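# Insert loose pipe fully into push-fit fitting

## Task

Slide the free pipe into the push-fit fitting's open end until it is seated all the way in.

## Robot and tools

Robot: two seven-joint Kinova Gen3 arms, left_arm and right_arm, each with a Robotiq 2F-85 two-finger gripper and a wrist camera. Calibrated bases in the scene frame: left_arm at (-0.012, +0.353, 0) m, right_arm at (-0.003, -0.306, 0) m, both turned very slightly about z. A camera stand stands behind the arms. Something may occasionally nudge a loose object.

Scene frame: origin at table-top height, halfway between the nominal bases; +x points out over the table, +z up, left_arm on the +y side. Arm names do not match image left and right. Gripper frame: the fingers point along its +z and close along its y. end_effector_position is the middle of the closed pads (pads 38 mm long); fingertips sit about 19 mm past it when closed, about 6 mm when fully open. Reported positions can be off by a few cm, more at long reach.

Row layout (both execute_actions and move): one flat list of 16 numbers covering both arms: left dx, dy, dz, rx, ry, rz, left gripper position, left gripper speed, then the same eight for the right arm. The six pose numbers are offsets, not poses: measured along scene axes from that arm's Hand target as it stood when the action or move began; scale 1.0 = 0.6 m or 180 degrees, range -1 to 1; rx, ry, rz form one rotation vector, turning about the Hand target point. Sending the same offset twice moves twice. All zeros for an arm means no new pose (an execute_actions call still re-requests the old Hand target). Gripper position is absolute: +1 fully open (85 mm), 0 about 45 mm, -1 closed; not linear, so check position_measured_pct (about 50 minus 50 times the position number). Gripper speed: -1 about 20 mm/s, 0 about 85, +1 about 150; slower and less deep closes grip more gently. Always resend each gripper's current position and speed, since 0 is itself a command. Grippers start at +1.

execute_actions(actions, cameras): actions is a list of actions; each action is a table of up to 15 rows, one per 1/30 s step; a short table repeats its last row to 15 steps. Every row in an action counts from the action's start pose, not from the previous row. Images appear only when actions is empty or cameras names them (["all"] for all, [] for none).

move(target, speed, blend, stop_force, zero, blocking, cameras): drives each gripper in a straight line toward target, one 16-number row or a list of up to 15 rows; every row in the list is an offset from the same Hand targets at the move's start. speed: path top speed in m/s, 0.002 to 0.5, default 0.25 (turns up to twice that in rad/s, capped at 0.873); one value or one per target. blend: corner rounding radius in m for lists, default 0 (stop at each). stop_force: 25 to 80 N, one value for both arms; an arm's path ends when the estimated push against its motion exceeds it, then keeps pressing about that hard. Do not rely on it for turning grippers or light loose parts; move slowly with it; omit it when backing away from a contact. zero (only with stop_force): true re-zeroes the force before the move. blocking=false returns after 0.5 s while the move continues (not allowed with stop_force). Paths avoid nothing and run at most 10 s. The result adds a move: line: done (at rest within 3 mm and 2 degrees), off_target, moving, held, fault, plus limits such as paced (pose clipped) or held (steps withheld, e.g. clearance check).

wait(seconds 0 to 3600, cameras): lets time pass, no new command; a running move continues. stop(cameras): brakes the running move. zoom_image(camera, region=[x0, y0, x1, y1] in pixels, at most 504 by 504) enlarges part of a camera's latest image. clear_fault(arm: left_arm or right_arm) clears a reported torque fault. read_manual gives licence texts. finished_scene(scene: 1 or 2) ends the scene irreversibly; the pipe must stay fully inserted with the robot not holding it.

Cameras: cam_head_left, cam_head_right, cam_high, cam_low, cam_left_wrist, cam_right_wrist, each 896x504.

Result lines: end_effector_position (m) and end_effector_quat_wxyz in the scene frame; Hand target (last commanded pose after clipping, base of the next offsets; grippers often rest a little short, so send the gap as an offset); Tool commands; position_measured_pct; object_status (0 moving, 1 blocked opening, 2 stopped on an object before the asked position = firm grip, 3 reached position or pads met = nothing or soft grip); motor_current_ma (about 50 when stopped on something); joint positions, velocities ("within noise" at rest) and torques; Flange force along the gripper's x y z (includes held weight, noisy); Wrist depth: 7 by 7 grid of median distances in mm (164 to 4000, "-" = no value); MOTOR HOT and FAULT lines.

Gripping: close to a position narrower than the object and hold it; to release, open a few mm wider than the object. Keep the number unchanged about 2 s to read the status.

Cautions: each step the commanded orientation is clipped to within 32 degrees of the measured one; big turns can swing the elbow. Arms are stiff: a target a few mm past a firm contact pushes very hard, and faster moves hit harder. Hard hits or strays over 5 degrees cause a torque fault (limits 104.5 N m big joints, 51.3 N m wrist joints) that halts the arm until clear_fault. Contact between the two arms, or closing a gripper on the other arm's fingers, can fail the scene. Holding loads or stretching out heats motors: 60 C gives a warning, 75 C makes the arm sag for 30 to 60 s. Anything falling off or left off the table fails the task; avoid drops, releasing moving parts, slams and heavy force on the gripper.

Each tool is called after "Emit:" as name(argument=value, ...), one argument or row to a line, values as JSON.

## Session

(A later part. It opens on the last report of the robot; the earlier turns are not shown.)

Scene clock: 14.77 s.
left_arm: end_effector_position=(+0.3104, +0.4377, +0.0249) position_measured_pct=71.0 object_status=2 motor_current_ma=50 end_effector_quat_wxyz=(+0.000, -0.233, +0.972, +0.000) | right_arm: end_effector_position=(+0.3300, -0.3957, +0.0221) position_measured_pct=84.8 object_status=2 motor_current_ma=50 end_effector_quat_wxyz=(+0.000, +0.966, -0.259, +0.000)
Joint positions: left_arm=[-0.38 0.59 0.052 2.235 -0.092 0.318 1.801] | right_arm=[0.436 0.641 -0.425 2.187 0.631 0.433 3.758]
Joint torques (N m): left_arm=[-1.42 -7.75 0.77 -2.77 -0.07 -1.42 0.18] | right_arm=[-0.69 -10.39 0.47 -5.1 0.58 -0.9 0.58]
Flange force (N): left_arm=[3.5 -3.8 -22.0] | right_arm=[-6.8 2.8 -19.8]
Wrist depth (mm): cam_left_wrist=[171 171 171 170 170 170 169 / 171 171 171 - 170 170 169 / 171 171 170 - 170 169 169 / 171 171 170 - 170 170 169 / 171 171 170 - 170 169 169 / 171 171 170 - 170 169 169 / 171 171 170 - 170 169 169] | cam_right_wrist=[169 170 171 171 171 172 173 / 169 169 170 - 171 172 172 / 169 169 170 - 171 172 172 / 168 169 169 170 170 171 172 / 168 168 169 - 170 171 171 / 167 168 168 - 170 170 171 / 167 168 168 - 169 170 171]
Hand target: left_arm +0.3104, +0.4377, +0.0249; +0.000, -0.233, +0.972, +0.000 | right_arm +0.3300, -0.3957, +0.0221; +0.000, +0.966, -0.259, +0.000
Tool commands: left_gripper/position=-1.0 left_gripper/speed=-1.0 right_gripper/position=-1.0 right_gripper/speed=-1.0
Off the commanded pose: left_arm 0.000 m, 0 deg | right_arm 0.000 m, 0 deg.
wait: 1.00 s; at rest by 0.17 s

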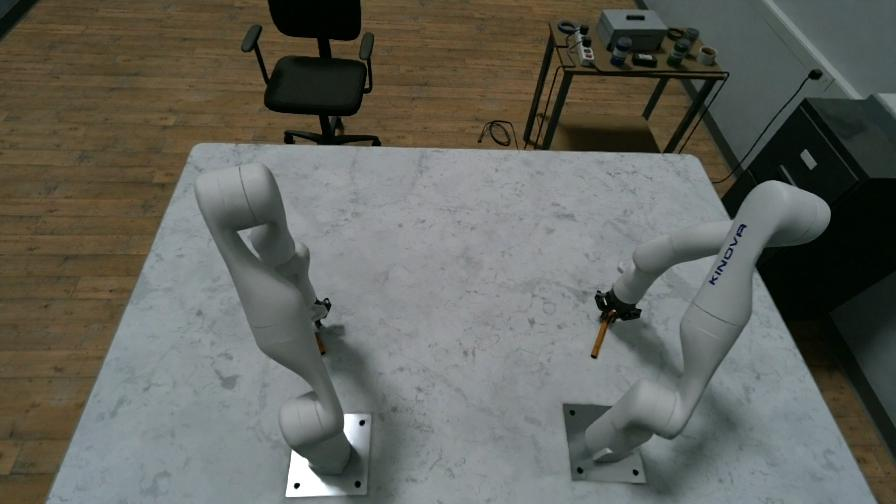

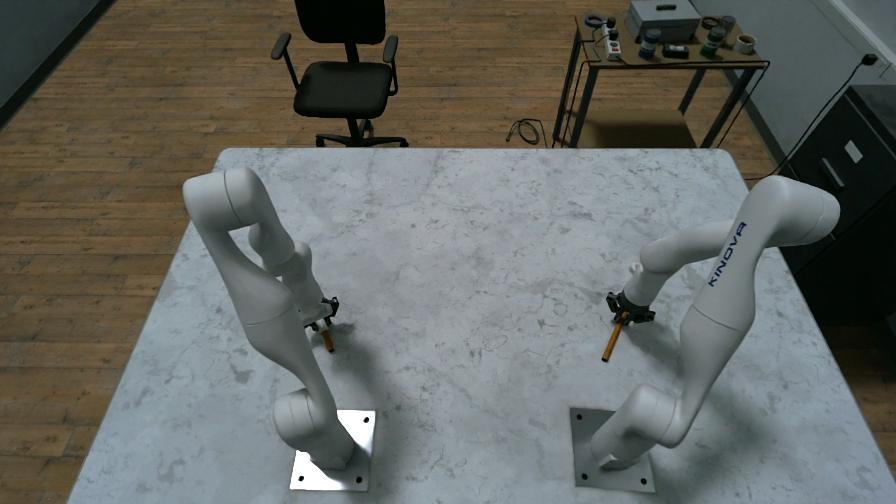

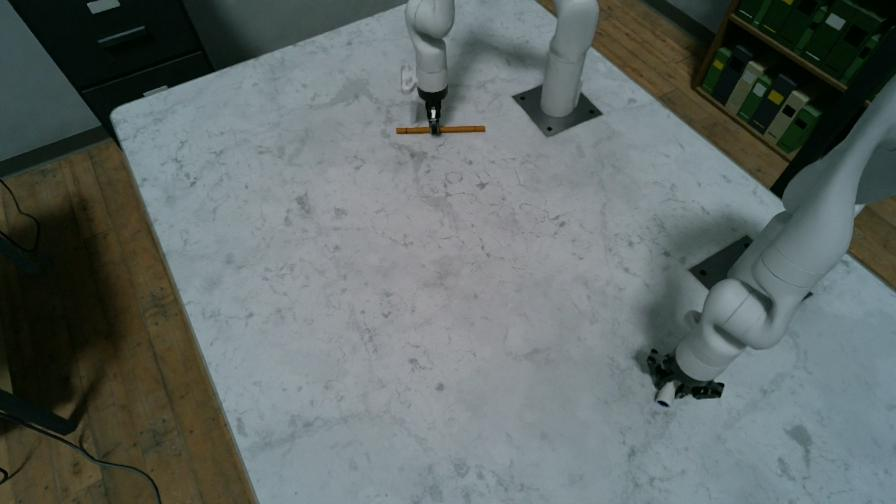

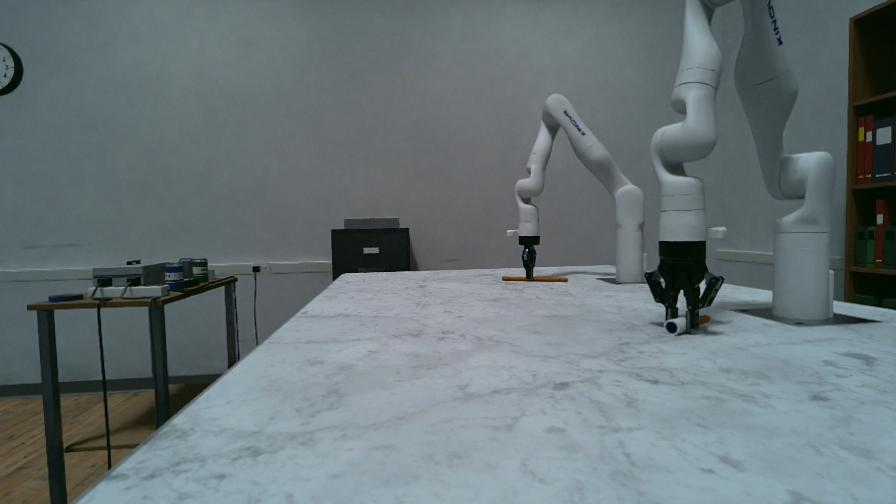

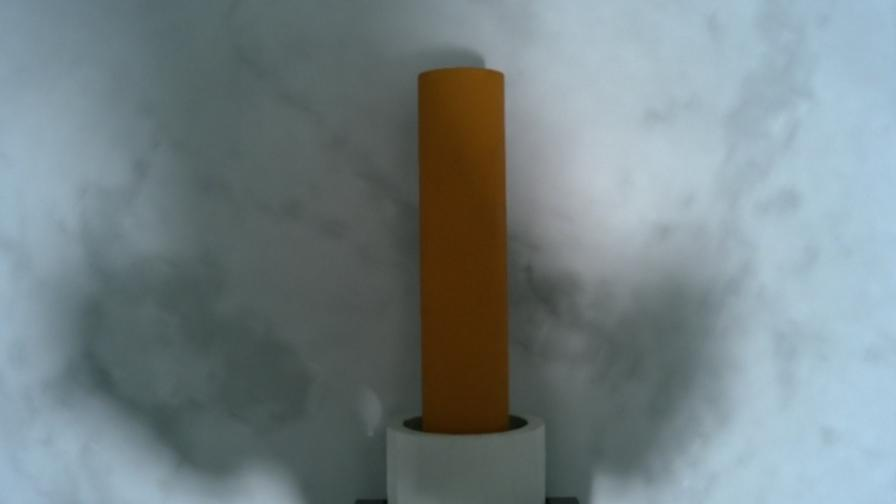

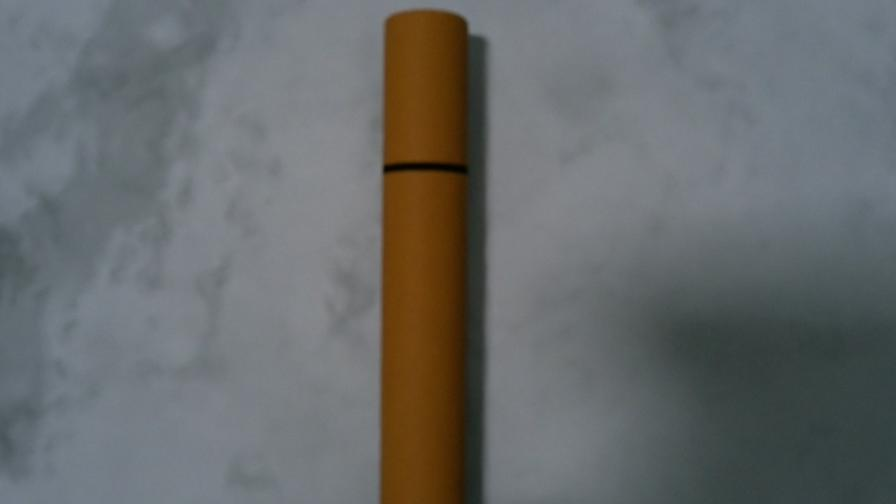

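Emit:
move(
  target=[
    [0,0,0.1667,0,0,0,-1,-1,0,0,0.1758,0,0,0,-1,-1],
    [0.1827,-0.6345,0.1667,0,0,-0.65,-1,-1,0.15,0.4178,0.1758,0,0,-0.3333,-1,-1],
  ],
  blend=[0.03,0],
  cameras=["all"],
)

Scene clock: 20.33 s.
left_arm: end_effector_position=(+0.4201, +0.0570, +0.1249) position_measured_pct=71.0 object_status=2 motor_current_ma=50 end_effector_quat_wxyz=(+0.000, +0.707, +0.707, +0.000) | right_arm: end_effector_position=(+0.4200, -0.1450, +0.1276) position_measured_pct=84.8 object_status=2 motor_current_ma=50 end_effector_quat_wxyz=(+0.000, +0.707, -0.707, +0.000)
Joint positions: left_arm=[0.184 0.757 0.633 1.509 -0.49 1.039 0.946] | right_arm=[-0.244 0.561 -0.356 1.743 0.242 0.882 2.503]
Joint torques (N m): left_arm=[-1.2 -18.28 4.6 -6.49 0.04 -0.11 0.23] | right_arm=[-0.98 -17.67 -0.51 -7.79 0.15 0.2 0.62]
Flange force (N): left_arm=[-2.3 -0.2 -1.2] | right_arm=[2.1 3.5 1.7]
Wrist depth (mm): cam_left_wrist=[271 270 269 268 267 266 265 / 271 270 269 268 267 266 265 / 270 270 269 - 267 266 266 / 271 270 269 268 266 266 265 / 270 270 269 268 266 266 266 / 271 270 269 - 267 266 266 / 271 270 269 - - 266 265] | cam_right_wrist=[275 275 276 277 278 279 280 / 275 276 276 - 278 278 279 / 274 275 276 - 276 278 279 / 273 275 275 - 276 278 278 / 273 273 275 275 276 277 278 / 272 272 274 274 276 276 277 / 272 272 273 274 275 276 276]
Hand target: left_arm +0.4201, +0.0570, +0.1249; +0.000, +0.707, +0.707, +0.000 | right_arm +0.4200, -0.1450, +0.1276; +0.000, +0.707, -0.707, +0.000
Off the commanded pose: left_arm 0.000 m, 0 deg | right_arm 0.000 m, 0 deg.
move: done

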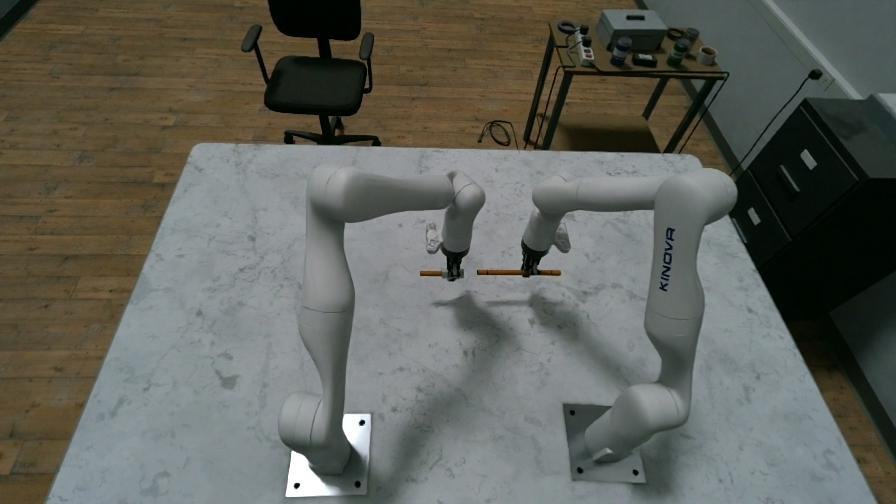

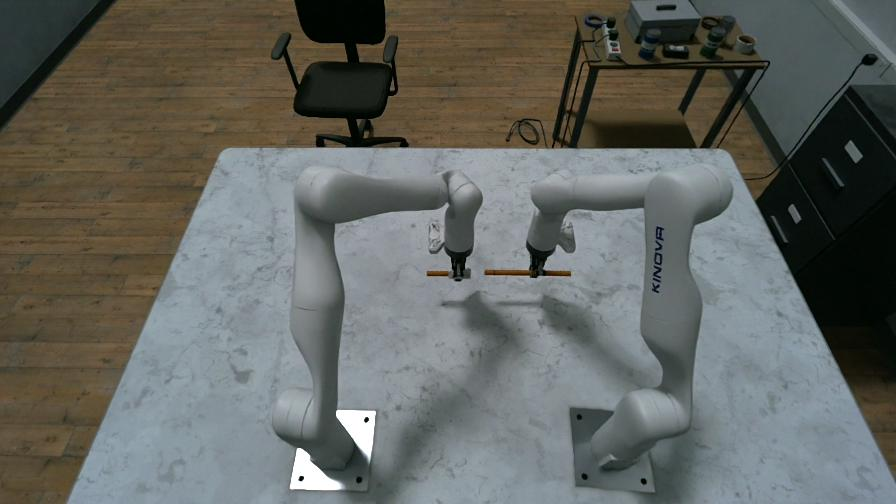

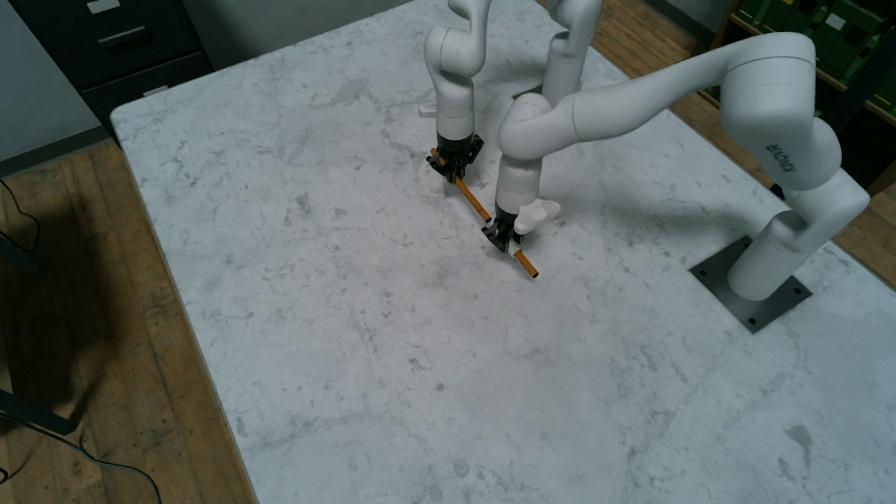

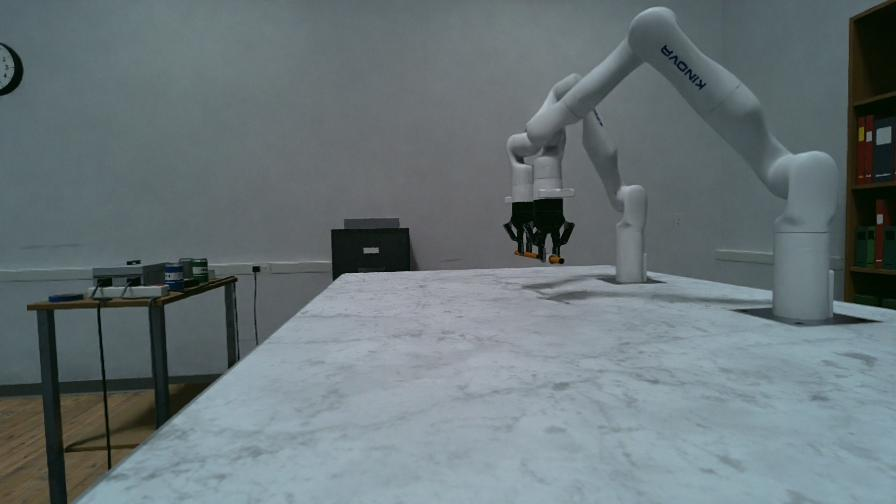

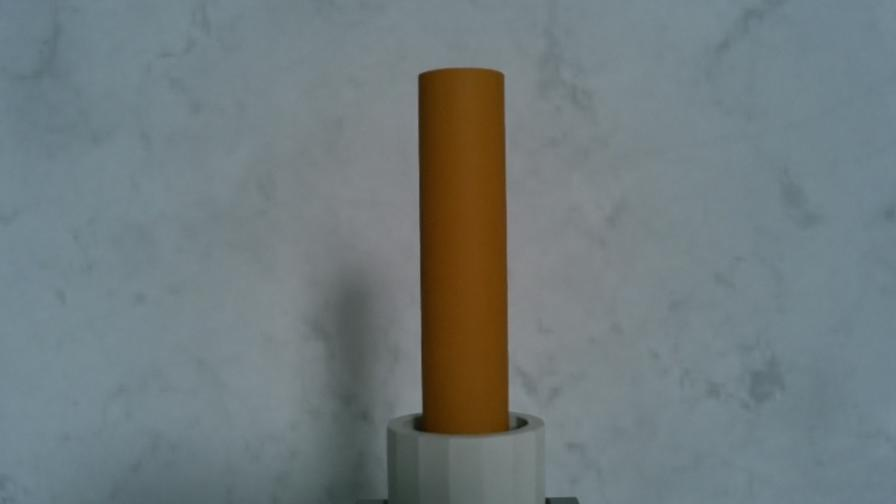

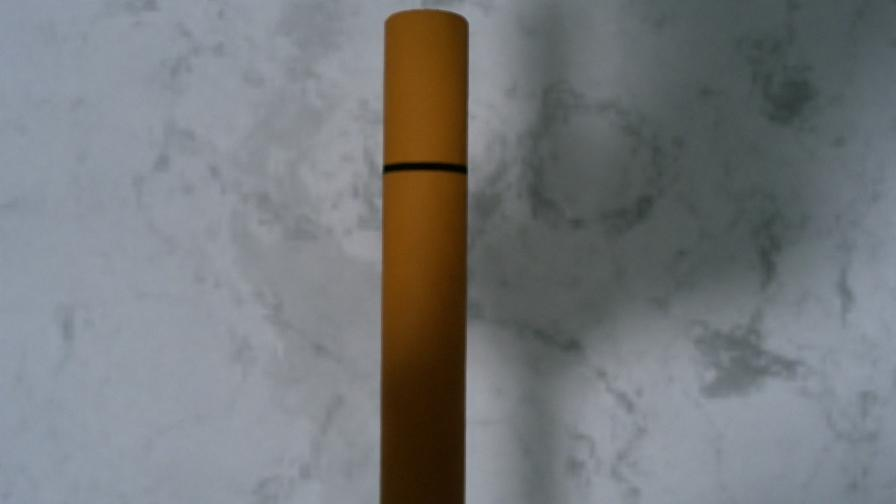

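Emit:
zoom_image(
  camera="cam_head_left",
  region=[410, 240, 570, 300],
)

Emit:
zoom_image(
  camera="cam_head_right",
  region=[415, 240, 575, 300],
)

Emit:
zoom_image(
  camera="cam_high",
  region=[420, 140, 560, 290],
)

Emit:
zoom_image(
  camera="cam_low",
  region=[500, 220, 590, 280],
)

Scaled by 3.150 from the camera's image (finer frame: 1280x720).

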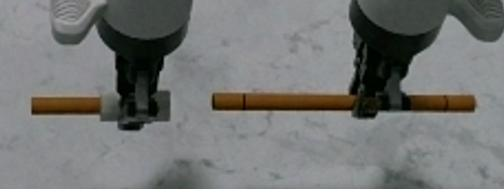

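Scaled by 3.150 from the camera's image (finer frame: 1280x720).

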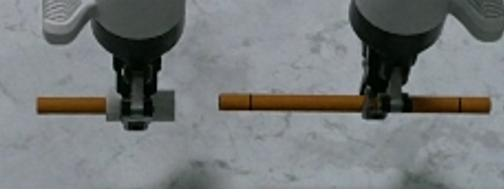

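Scaled by 3.360 from the camera's image (finer frame: 1280x720).

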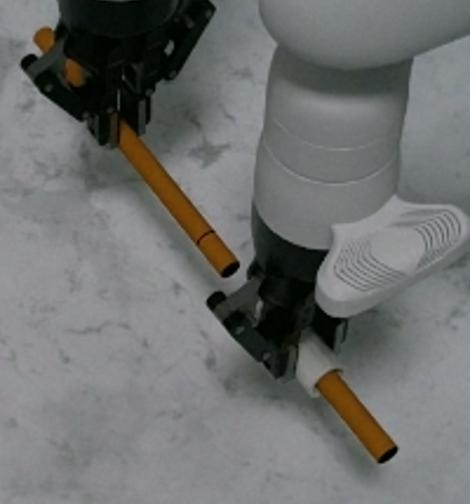

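Scaled by 5.600 from the camera's image (finer frame: 1280x720).

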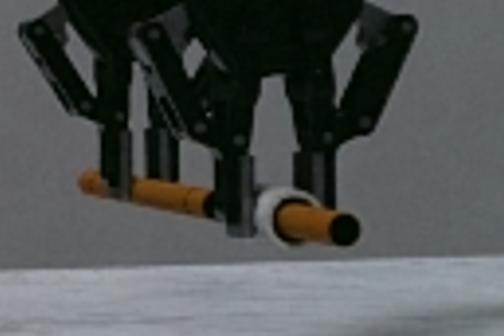

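Emit:
move(
  target=[0,0,0,0,0,0,-1,-1,-0.0075,0.045,-0.0012,0,0,0,-1,-1],
  speed=0.08,
  cameras=["all"],
)

Emit:
zoom_image(
  camera="cam_head_left",
  region=[410, 250, 550, 290],
)

Emit:
zoom_image(
  camera="cam_head_right",
  region=[420, 250, 560, 290],
)

Emit:
zoom_image(
  camera="cam_high",
  region=[450, 165, 550, 285],
)

Emit:
zoom_image(
  camera="cam_low",
  region=[505, 230, 575, 275],
)

Scene clock: 22.03 s.
left_arm: end_effector_position=(+0.4201, +0.0570, +0.1249) position_measured_pct=71.0 object_status=2 motor_current_ma=50 end_effector_quat_wxyz=(+0.000, +0.707, +0.707, +0.000) | right_arm: end_effector_position=(+0.4154, -0.1180, +0.1268) position_measured_pct=84.8 object_status=2 motor_current_ma=50 end_effector_quat_wxyz=(+0.000, +0.707, -0.707, +0.000)
Joint positions: left_arm=[0.184 0.757 0.633 1.509 -0.49 1.039 0.946] | right_arm=[-0.305 0.573 -0.355 1.722 0.245 0.891 2.445]
Joint torques (N m): left_arm=[-1.2 -18.37 4.64 -6.67 -0.04 -0.12 0.15] | right_arm=[-1.07 -17.91 -0.57 -7.84 0.14 0.21 0.5]
Flange force (N): left_arm=[-2.1 -0.8 -1.0] | right_arm=[2.7 3.2 1.5]
Wrist depth (mm): cam_left_wrist=[271 270 269 268 267 266 265 / 271 270 269 267 267 266 265 / 271 270 269 - 266 266 266 / 271 269 270 268 267 266 265 / 271 269 269 268 267 266 265 / 271 270 269 - 267 266 266 / 271 270 269 - - 267 265] | cam_right_wrist=[274 275 276 277 278 277 279 / 274 275 275 - 277 278 279 / 273 274 275 - 276 278 278 / 272 274 273 - 276 276 278 / 272 273 274 - 276 276 277 / 271 272 273 274 274 275 277 / 270 271 272 273 275 275 277]
Hand target: left_arm +0.4201, +0.0570, +0.1249; +0.000, +0.707, +0.707, +0.000 | right_arm +0.4154, -0.1180, +0.1268; +0.000, +0.707, -0.707, +0.000
Off the commanded pose: left_arm 0.000 m, 0 deg | right_arm 0.000 m, 0 deg.
move: done

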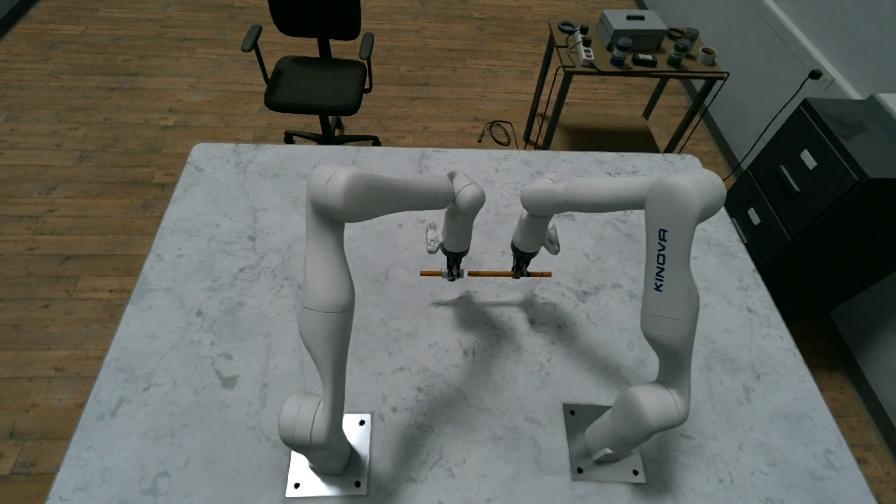

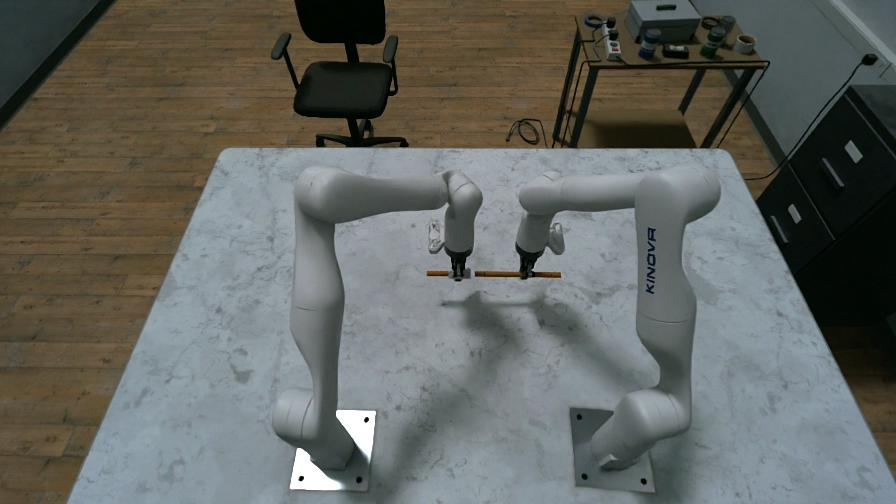

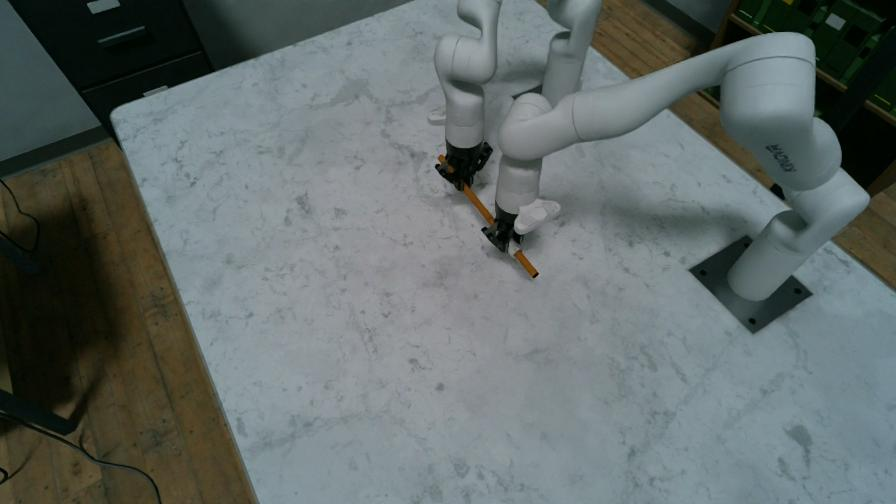

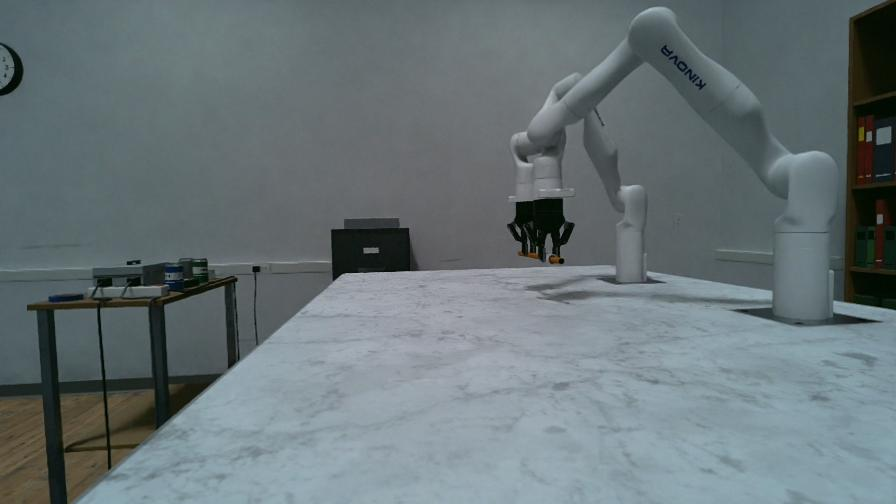

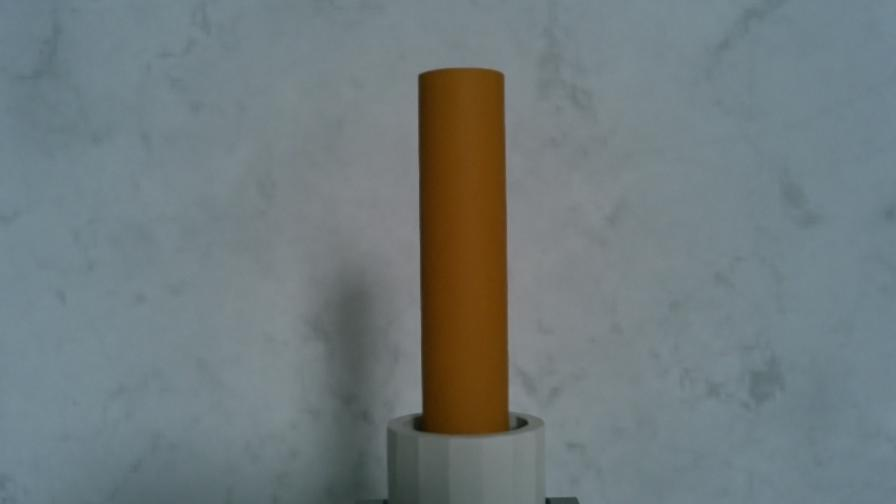

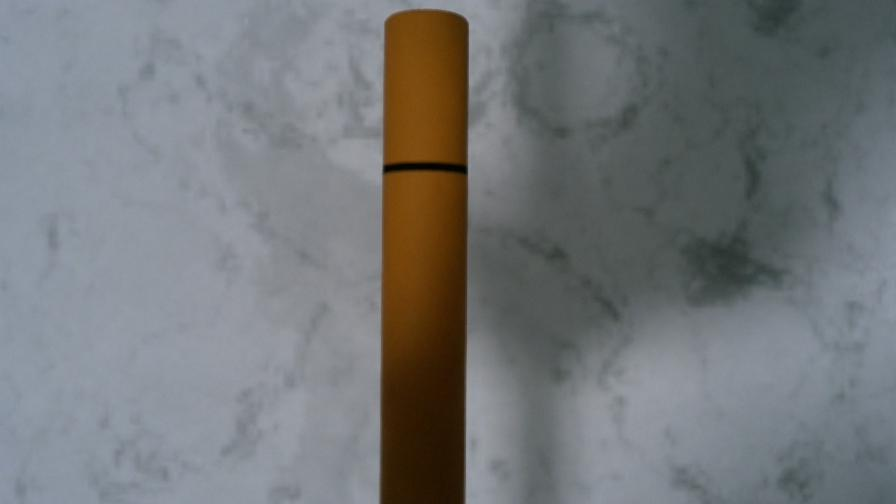

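Scaled by 3.600 from the camera's image (finer frame: 1280x720).

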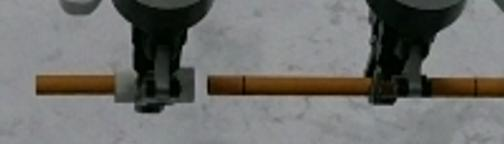

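Scaled by 3.600 from the camera's image (finer frame: 1280x720).

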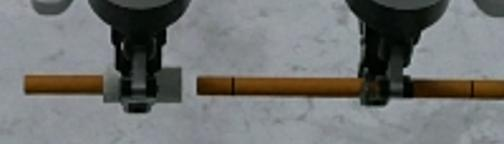

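Scaled by 4.200 from the camera's image (finer frame: 1280x720).

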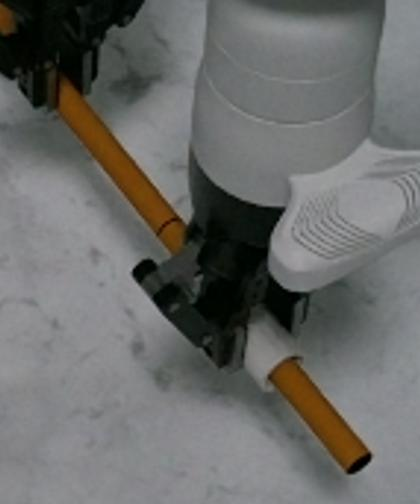

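Scaled by 7.200 from the camera's image (finer frame: 1280x720).

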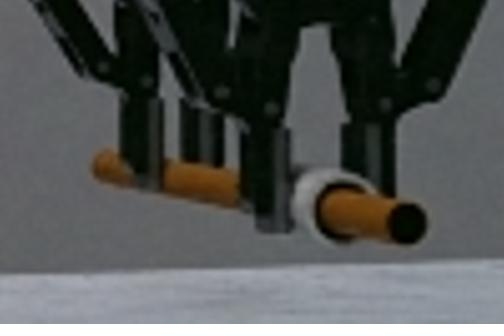

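Emit:
move(
  target=[0,0,0,0,0,0,-1,-1,0.0008,0.0283,-0.0017,0,0,0,-1,-1],
  speed=0.03,
  stop_force=30,
  cameras=["cam_head_left","cam_head_right","cam_high","cam_low"],
)

Emit:
zoom_image(
  camera="cam_head_left",
  region=[410, 250, 550, 290],
)

Emit:
zoom_image(
  camera="cam_low",
  region=[505, 230, 575, 275],
)

Emit:
zoom_image(
  camera="cam_high",
  region=[450, 165, 550, 285],
)

Scene clock: 23.87 s.
left_arm: end_effector_position=(+0.4200, +0.0570, +0.1249) position_measured_pct=71.0 object_status=2 motor_current_ma=50 end_effector_quat_wxyz=(+0.000, +0.707, +0.707, +0.000) | right_arm: end_effector_position=(+0.4159, -0.1010, +0.1258) position_measured_pct=84.8 object_status=2 motor_current_ma=50 end_effector_quat_wxyz=(+0.000, +0.707, -0.707, +0.000)
Joint positions: left_arm=[0.184 0.757 0.633 1.509 -0.49 1.039 0.946] | right_arm=[-0.341 0.589 -0.354 1.696 0.247 0.902 2.414]
Joint torques (N m): left_arm=[-0.94 -18.71 5.06 -7.28 0.08 -0.62 0.27] | right_arm=[-1.64 -17.96 -1.25 -7.64 -0.08 0.24 0.67]
Flange force (N): left_arm=[-1.0 -1.1 -0.7] | right_arm=[3.5 2.6 1.3]
Wrist depth (mm): cam_left_wrist=[271 270 269 268 267 266 265 / 271 270 269 268 267 266 265 / 270 269 269 - 267 266 265 / 271 269 269 268 266 266 266 / 271 269 269 268 266 266 265 / 271 270 269 - 267 266 265 / 271 270 269 - - 266 266] | cam_right_wrist=[273 274 274 276 277 277 278 / 273 273 274 - 276 277 278 / 272 273 273 - 275 276 277 / 271 273 273 - 275 276 276 / 271 272 272 - 274 275 276 / 270 271 272 - 274 274 275 / 270 270 271 - 274 274 274]
Hand target: left_arm +0.4201, +0.0570, +0.1249; +0.000, +0.707, +0.707, +0.000 | right_arm +0.4159, -0.1010, +0.1258; +0.000, +0.707, -0.707, +0.000
Off the commanded pose: left_arm 0.000 m, 0 deg | right_arm 0.000 m, 0 deg.
move: done

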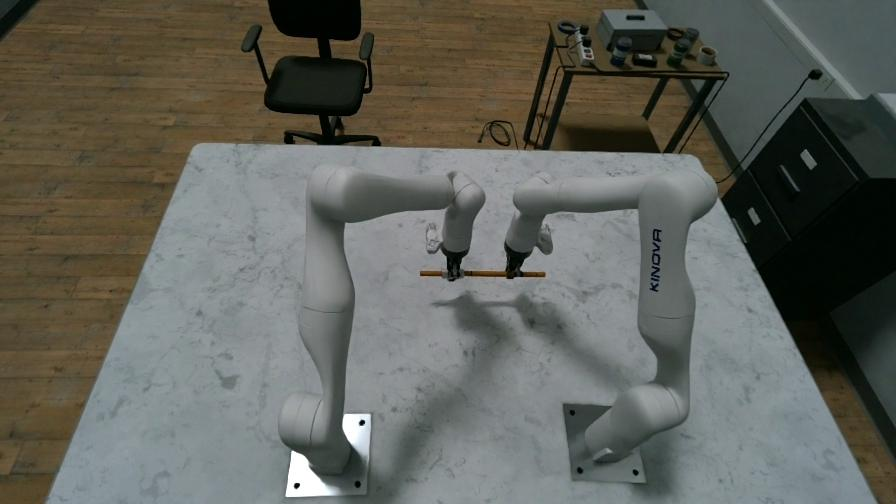

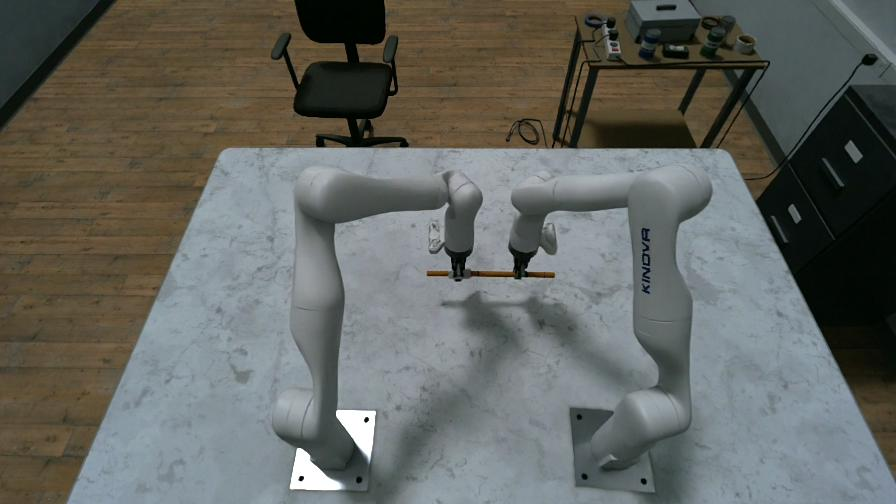

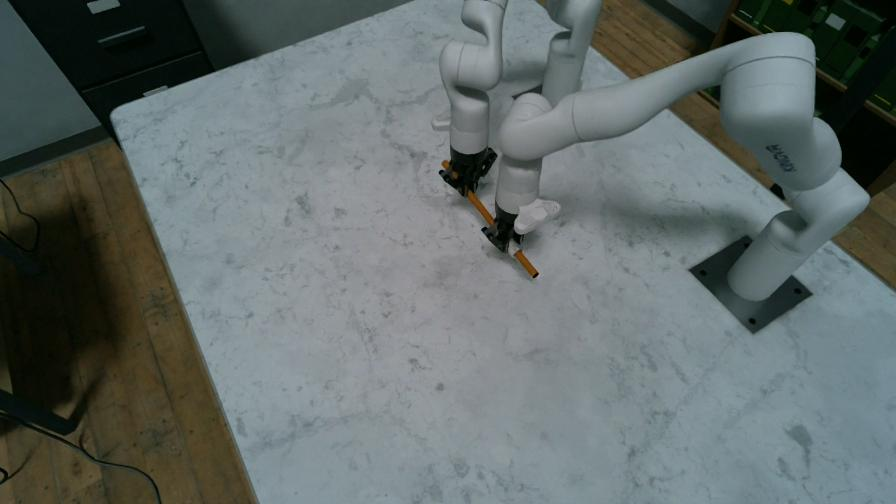

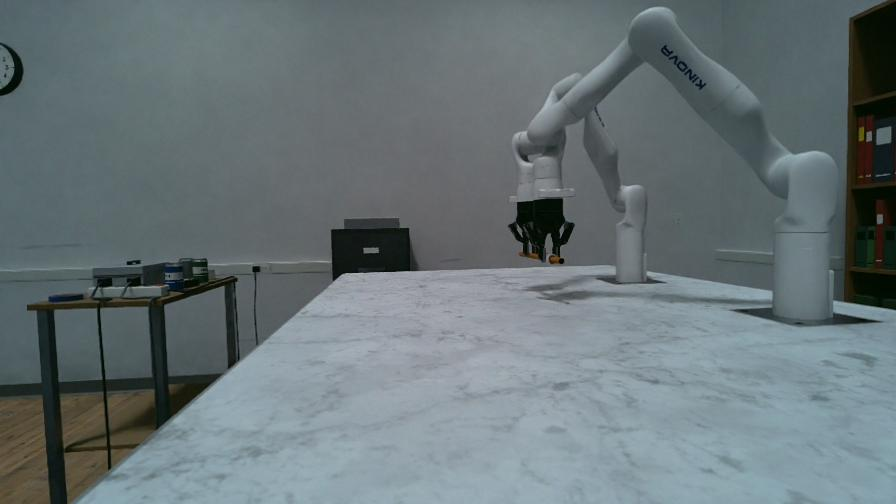

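Scaled by 3.600 from the camera's image (finer frame: 1280x720).

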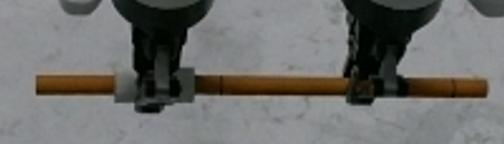

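Scaled by 7.200 from the camera's image (finer frame: 1280x720).

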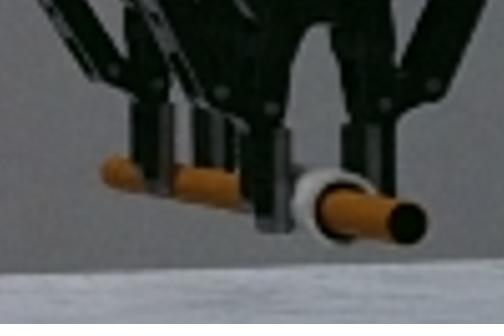

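Scaled by 4.200 from the camera's image (finer frame: 1280x720).

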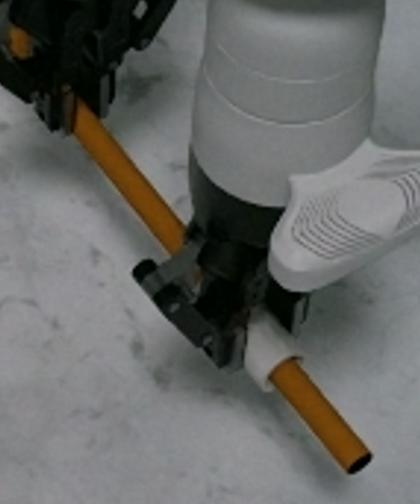

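Emit:
move(
  target=[0,0,0,0,0,0,-1,-1,0,0.05,0,0,0,0,-1,-1],
  speed=0.03,
  stop_force=70,
  cameras=["cam_head_left","cam_head_right","cam_high","cam_low","cam_left_wrist","cam_right_wrist"],
)

Emit:
zoom_image(
  camera="cam_head_left",
  region=[410, 250, 550, 290],
)

Emit:
zoom_image(
  camera="cam_head_right",
  region=[420, 250, 560, 290],
)

Scene clock: 26.37 s.
left_arm: end_effector_position=(+0.4201, +0.0571, +0.1249) position_measured_pct=71.0 object_status=2 motor_current_ma=50 end_effector_quat_wxyz=(+0.000, +0.707, +0.707, +0.000) | right_arm: end_effector_position=(+0.4159, -0.0711, +0.1258) position_measured_pct=84.8 object_status=2 motor_current_ma=50 end_effector_quat_wxyz=(+0.000, +0.707, -0.707, +0.000)
Joint positions: left_arm=[0.184 0.757 0.633 1.509 -0.491 1.039 0.946] | right_arm=[-0.403 0.614 -0.351 1.646 0.25 0.927 2.362]
Joint torques (N m): left_arm=[22.07 -20.46 27.03 -18.67 8.74 -13.9 0.29] | right_arm=[-23.14 -21.39 -24.19 -21.16 -9.24 -11.84 0.63]
Flange force (N): left_arm=[53.3 -2.4 0.1] | right_arm=[54.9 2.1 0.4]
Wrist depth (mm): cam_left_wrist=[271 270 269 268 267 266 265 / 271 270 269 267 266 266 265 / 270 269 269 - 266 266 265 / 271 269 269 267 266 266 265 / 270 269 269 267 266 266 265 / 270 269 268 - 266 265 264 / 271 269 268 - - 265 264] | cam_right_wrist=[273 275 275 276 277 278 278 / 273 274 274 - 276 277 278 / 271 272 273 - 275 276 277 / 271 272 272 - 275 275 276 / 270 271 272 - 274 275 276 / 270 270 271 - 273 273 275 / 269 270 270 - 272 273 274]
Hand target: left_arm +0.4201, +0.0570, +0.1249; +0.000, +0.707, +0.707, +0.000 | right_arm +0.4159, -0.0710, +0.1258; +0.000, +0.707, -0.707, +0.000
Off the commanded pose: left_arm 0.000 m, 0 deg | right_arm 0.000 m, 0 deg.
move: done

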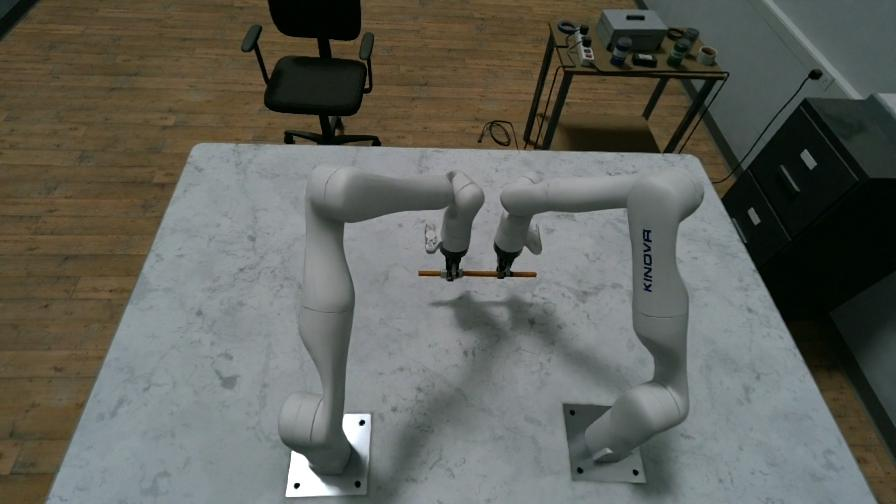

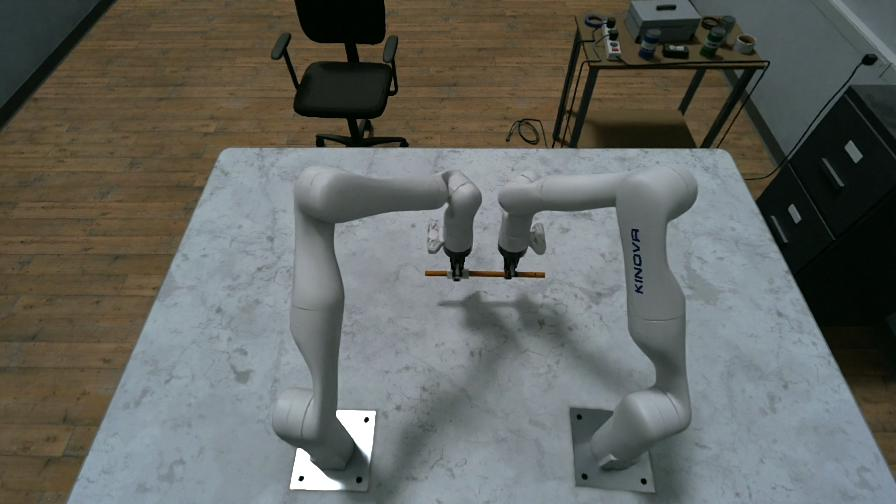

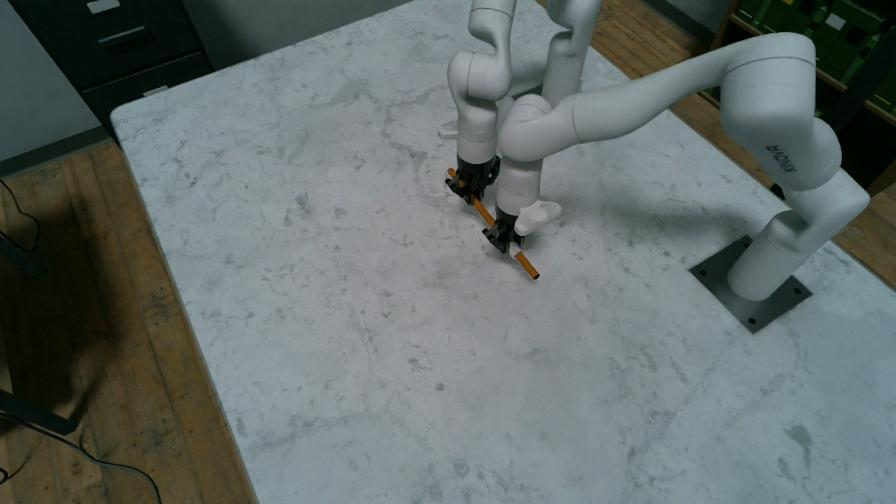

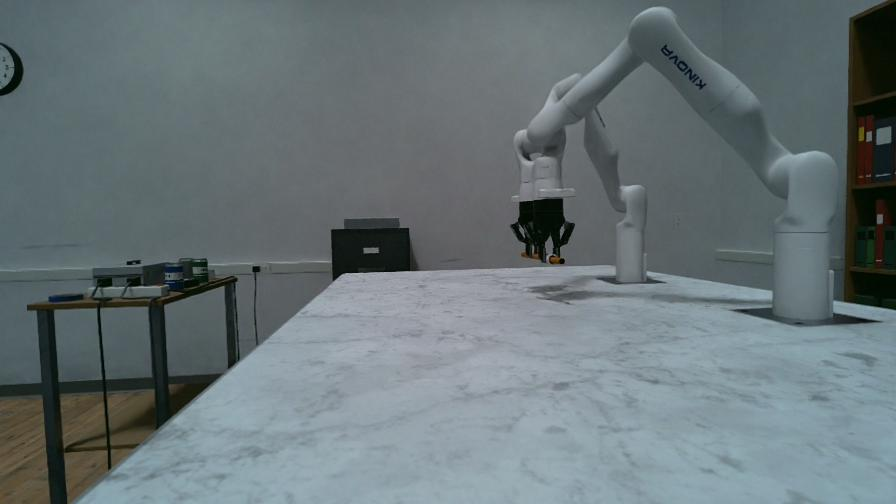

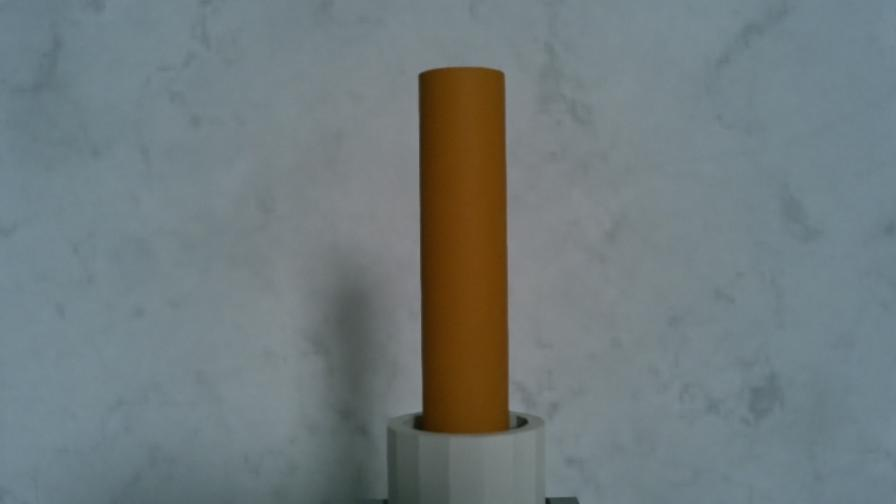

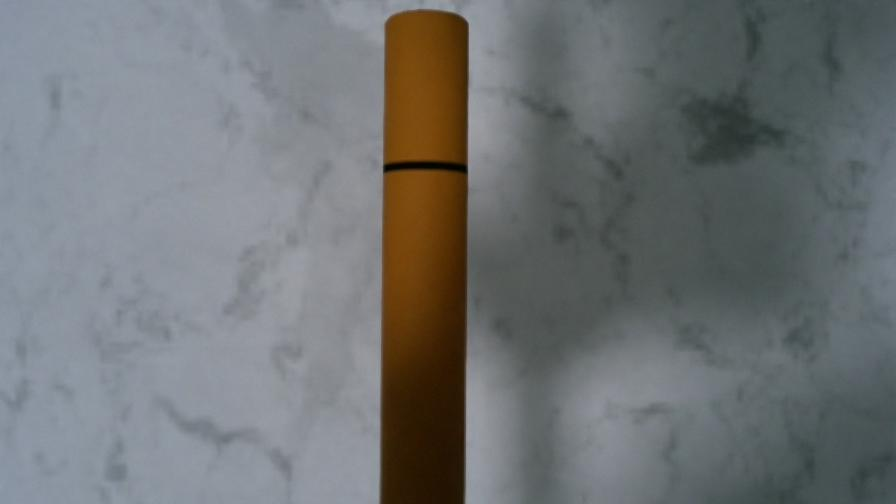

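Scaled by 3.600 from the camera's image (finer frame: 1280x720).

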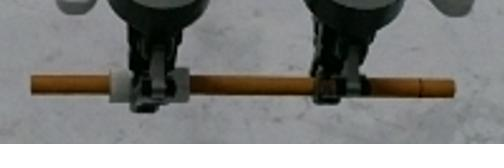

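Scaled by 3.600 from the camera's image (finer frame: 1280x720).

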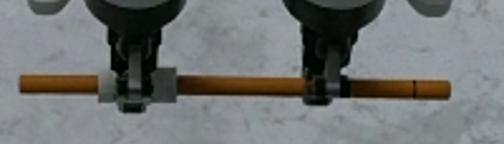

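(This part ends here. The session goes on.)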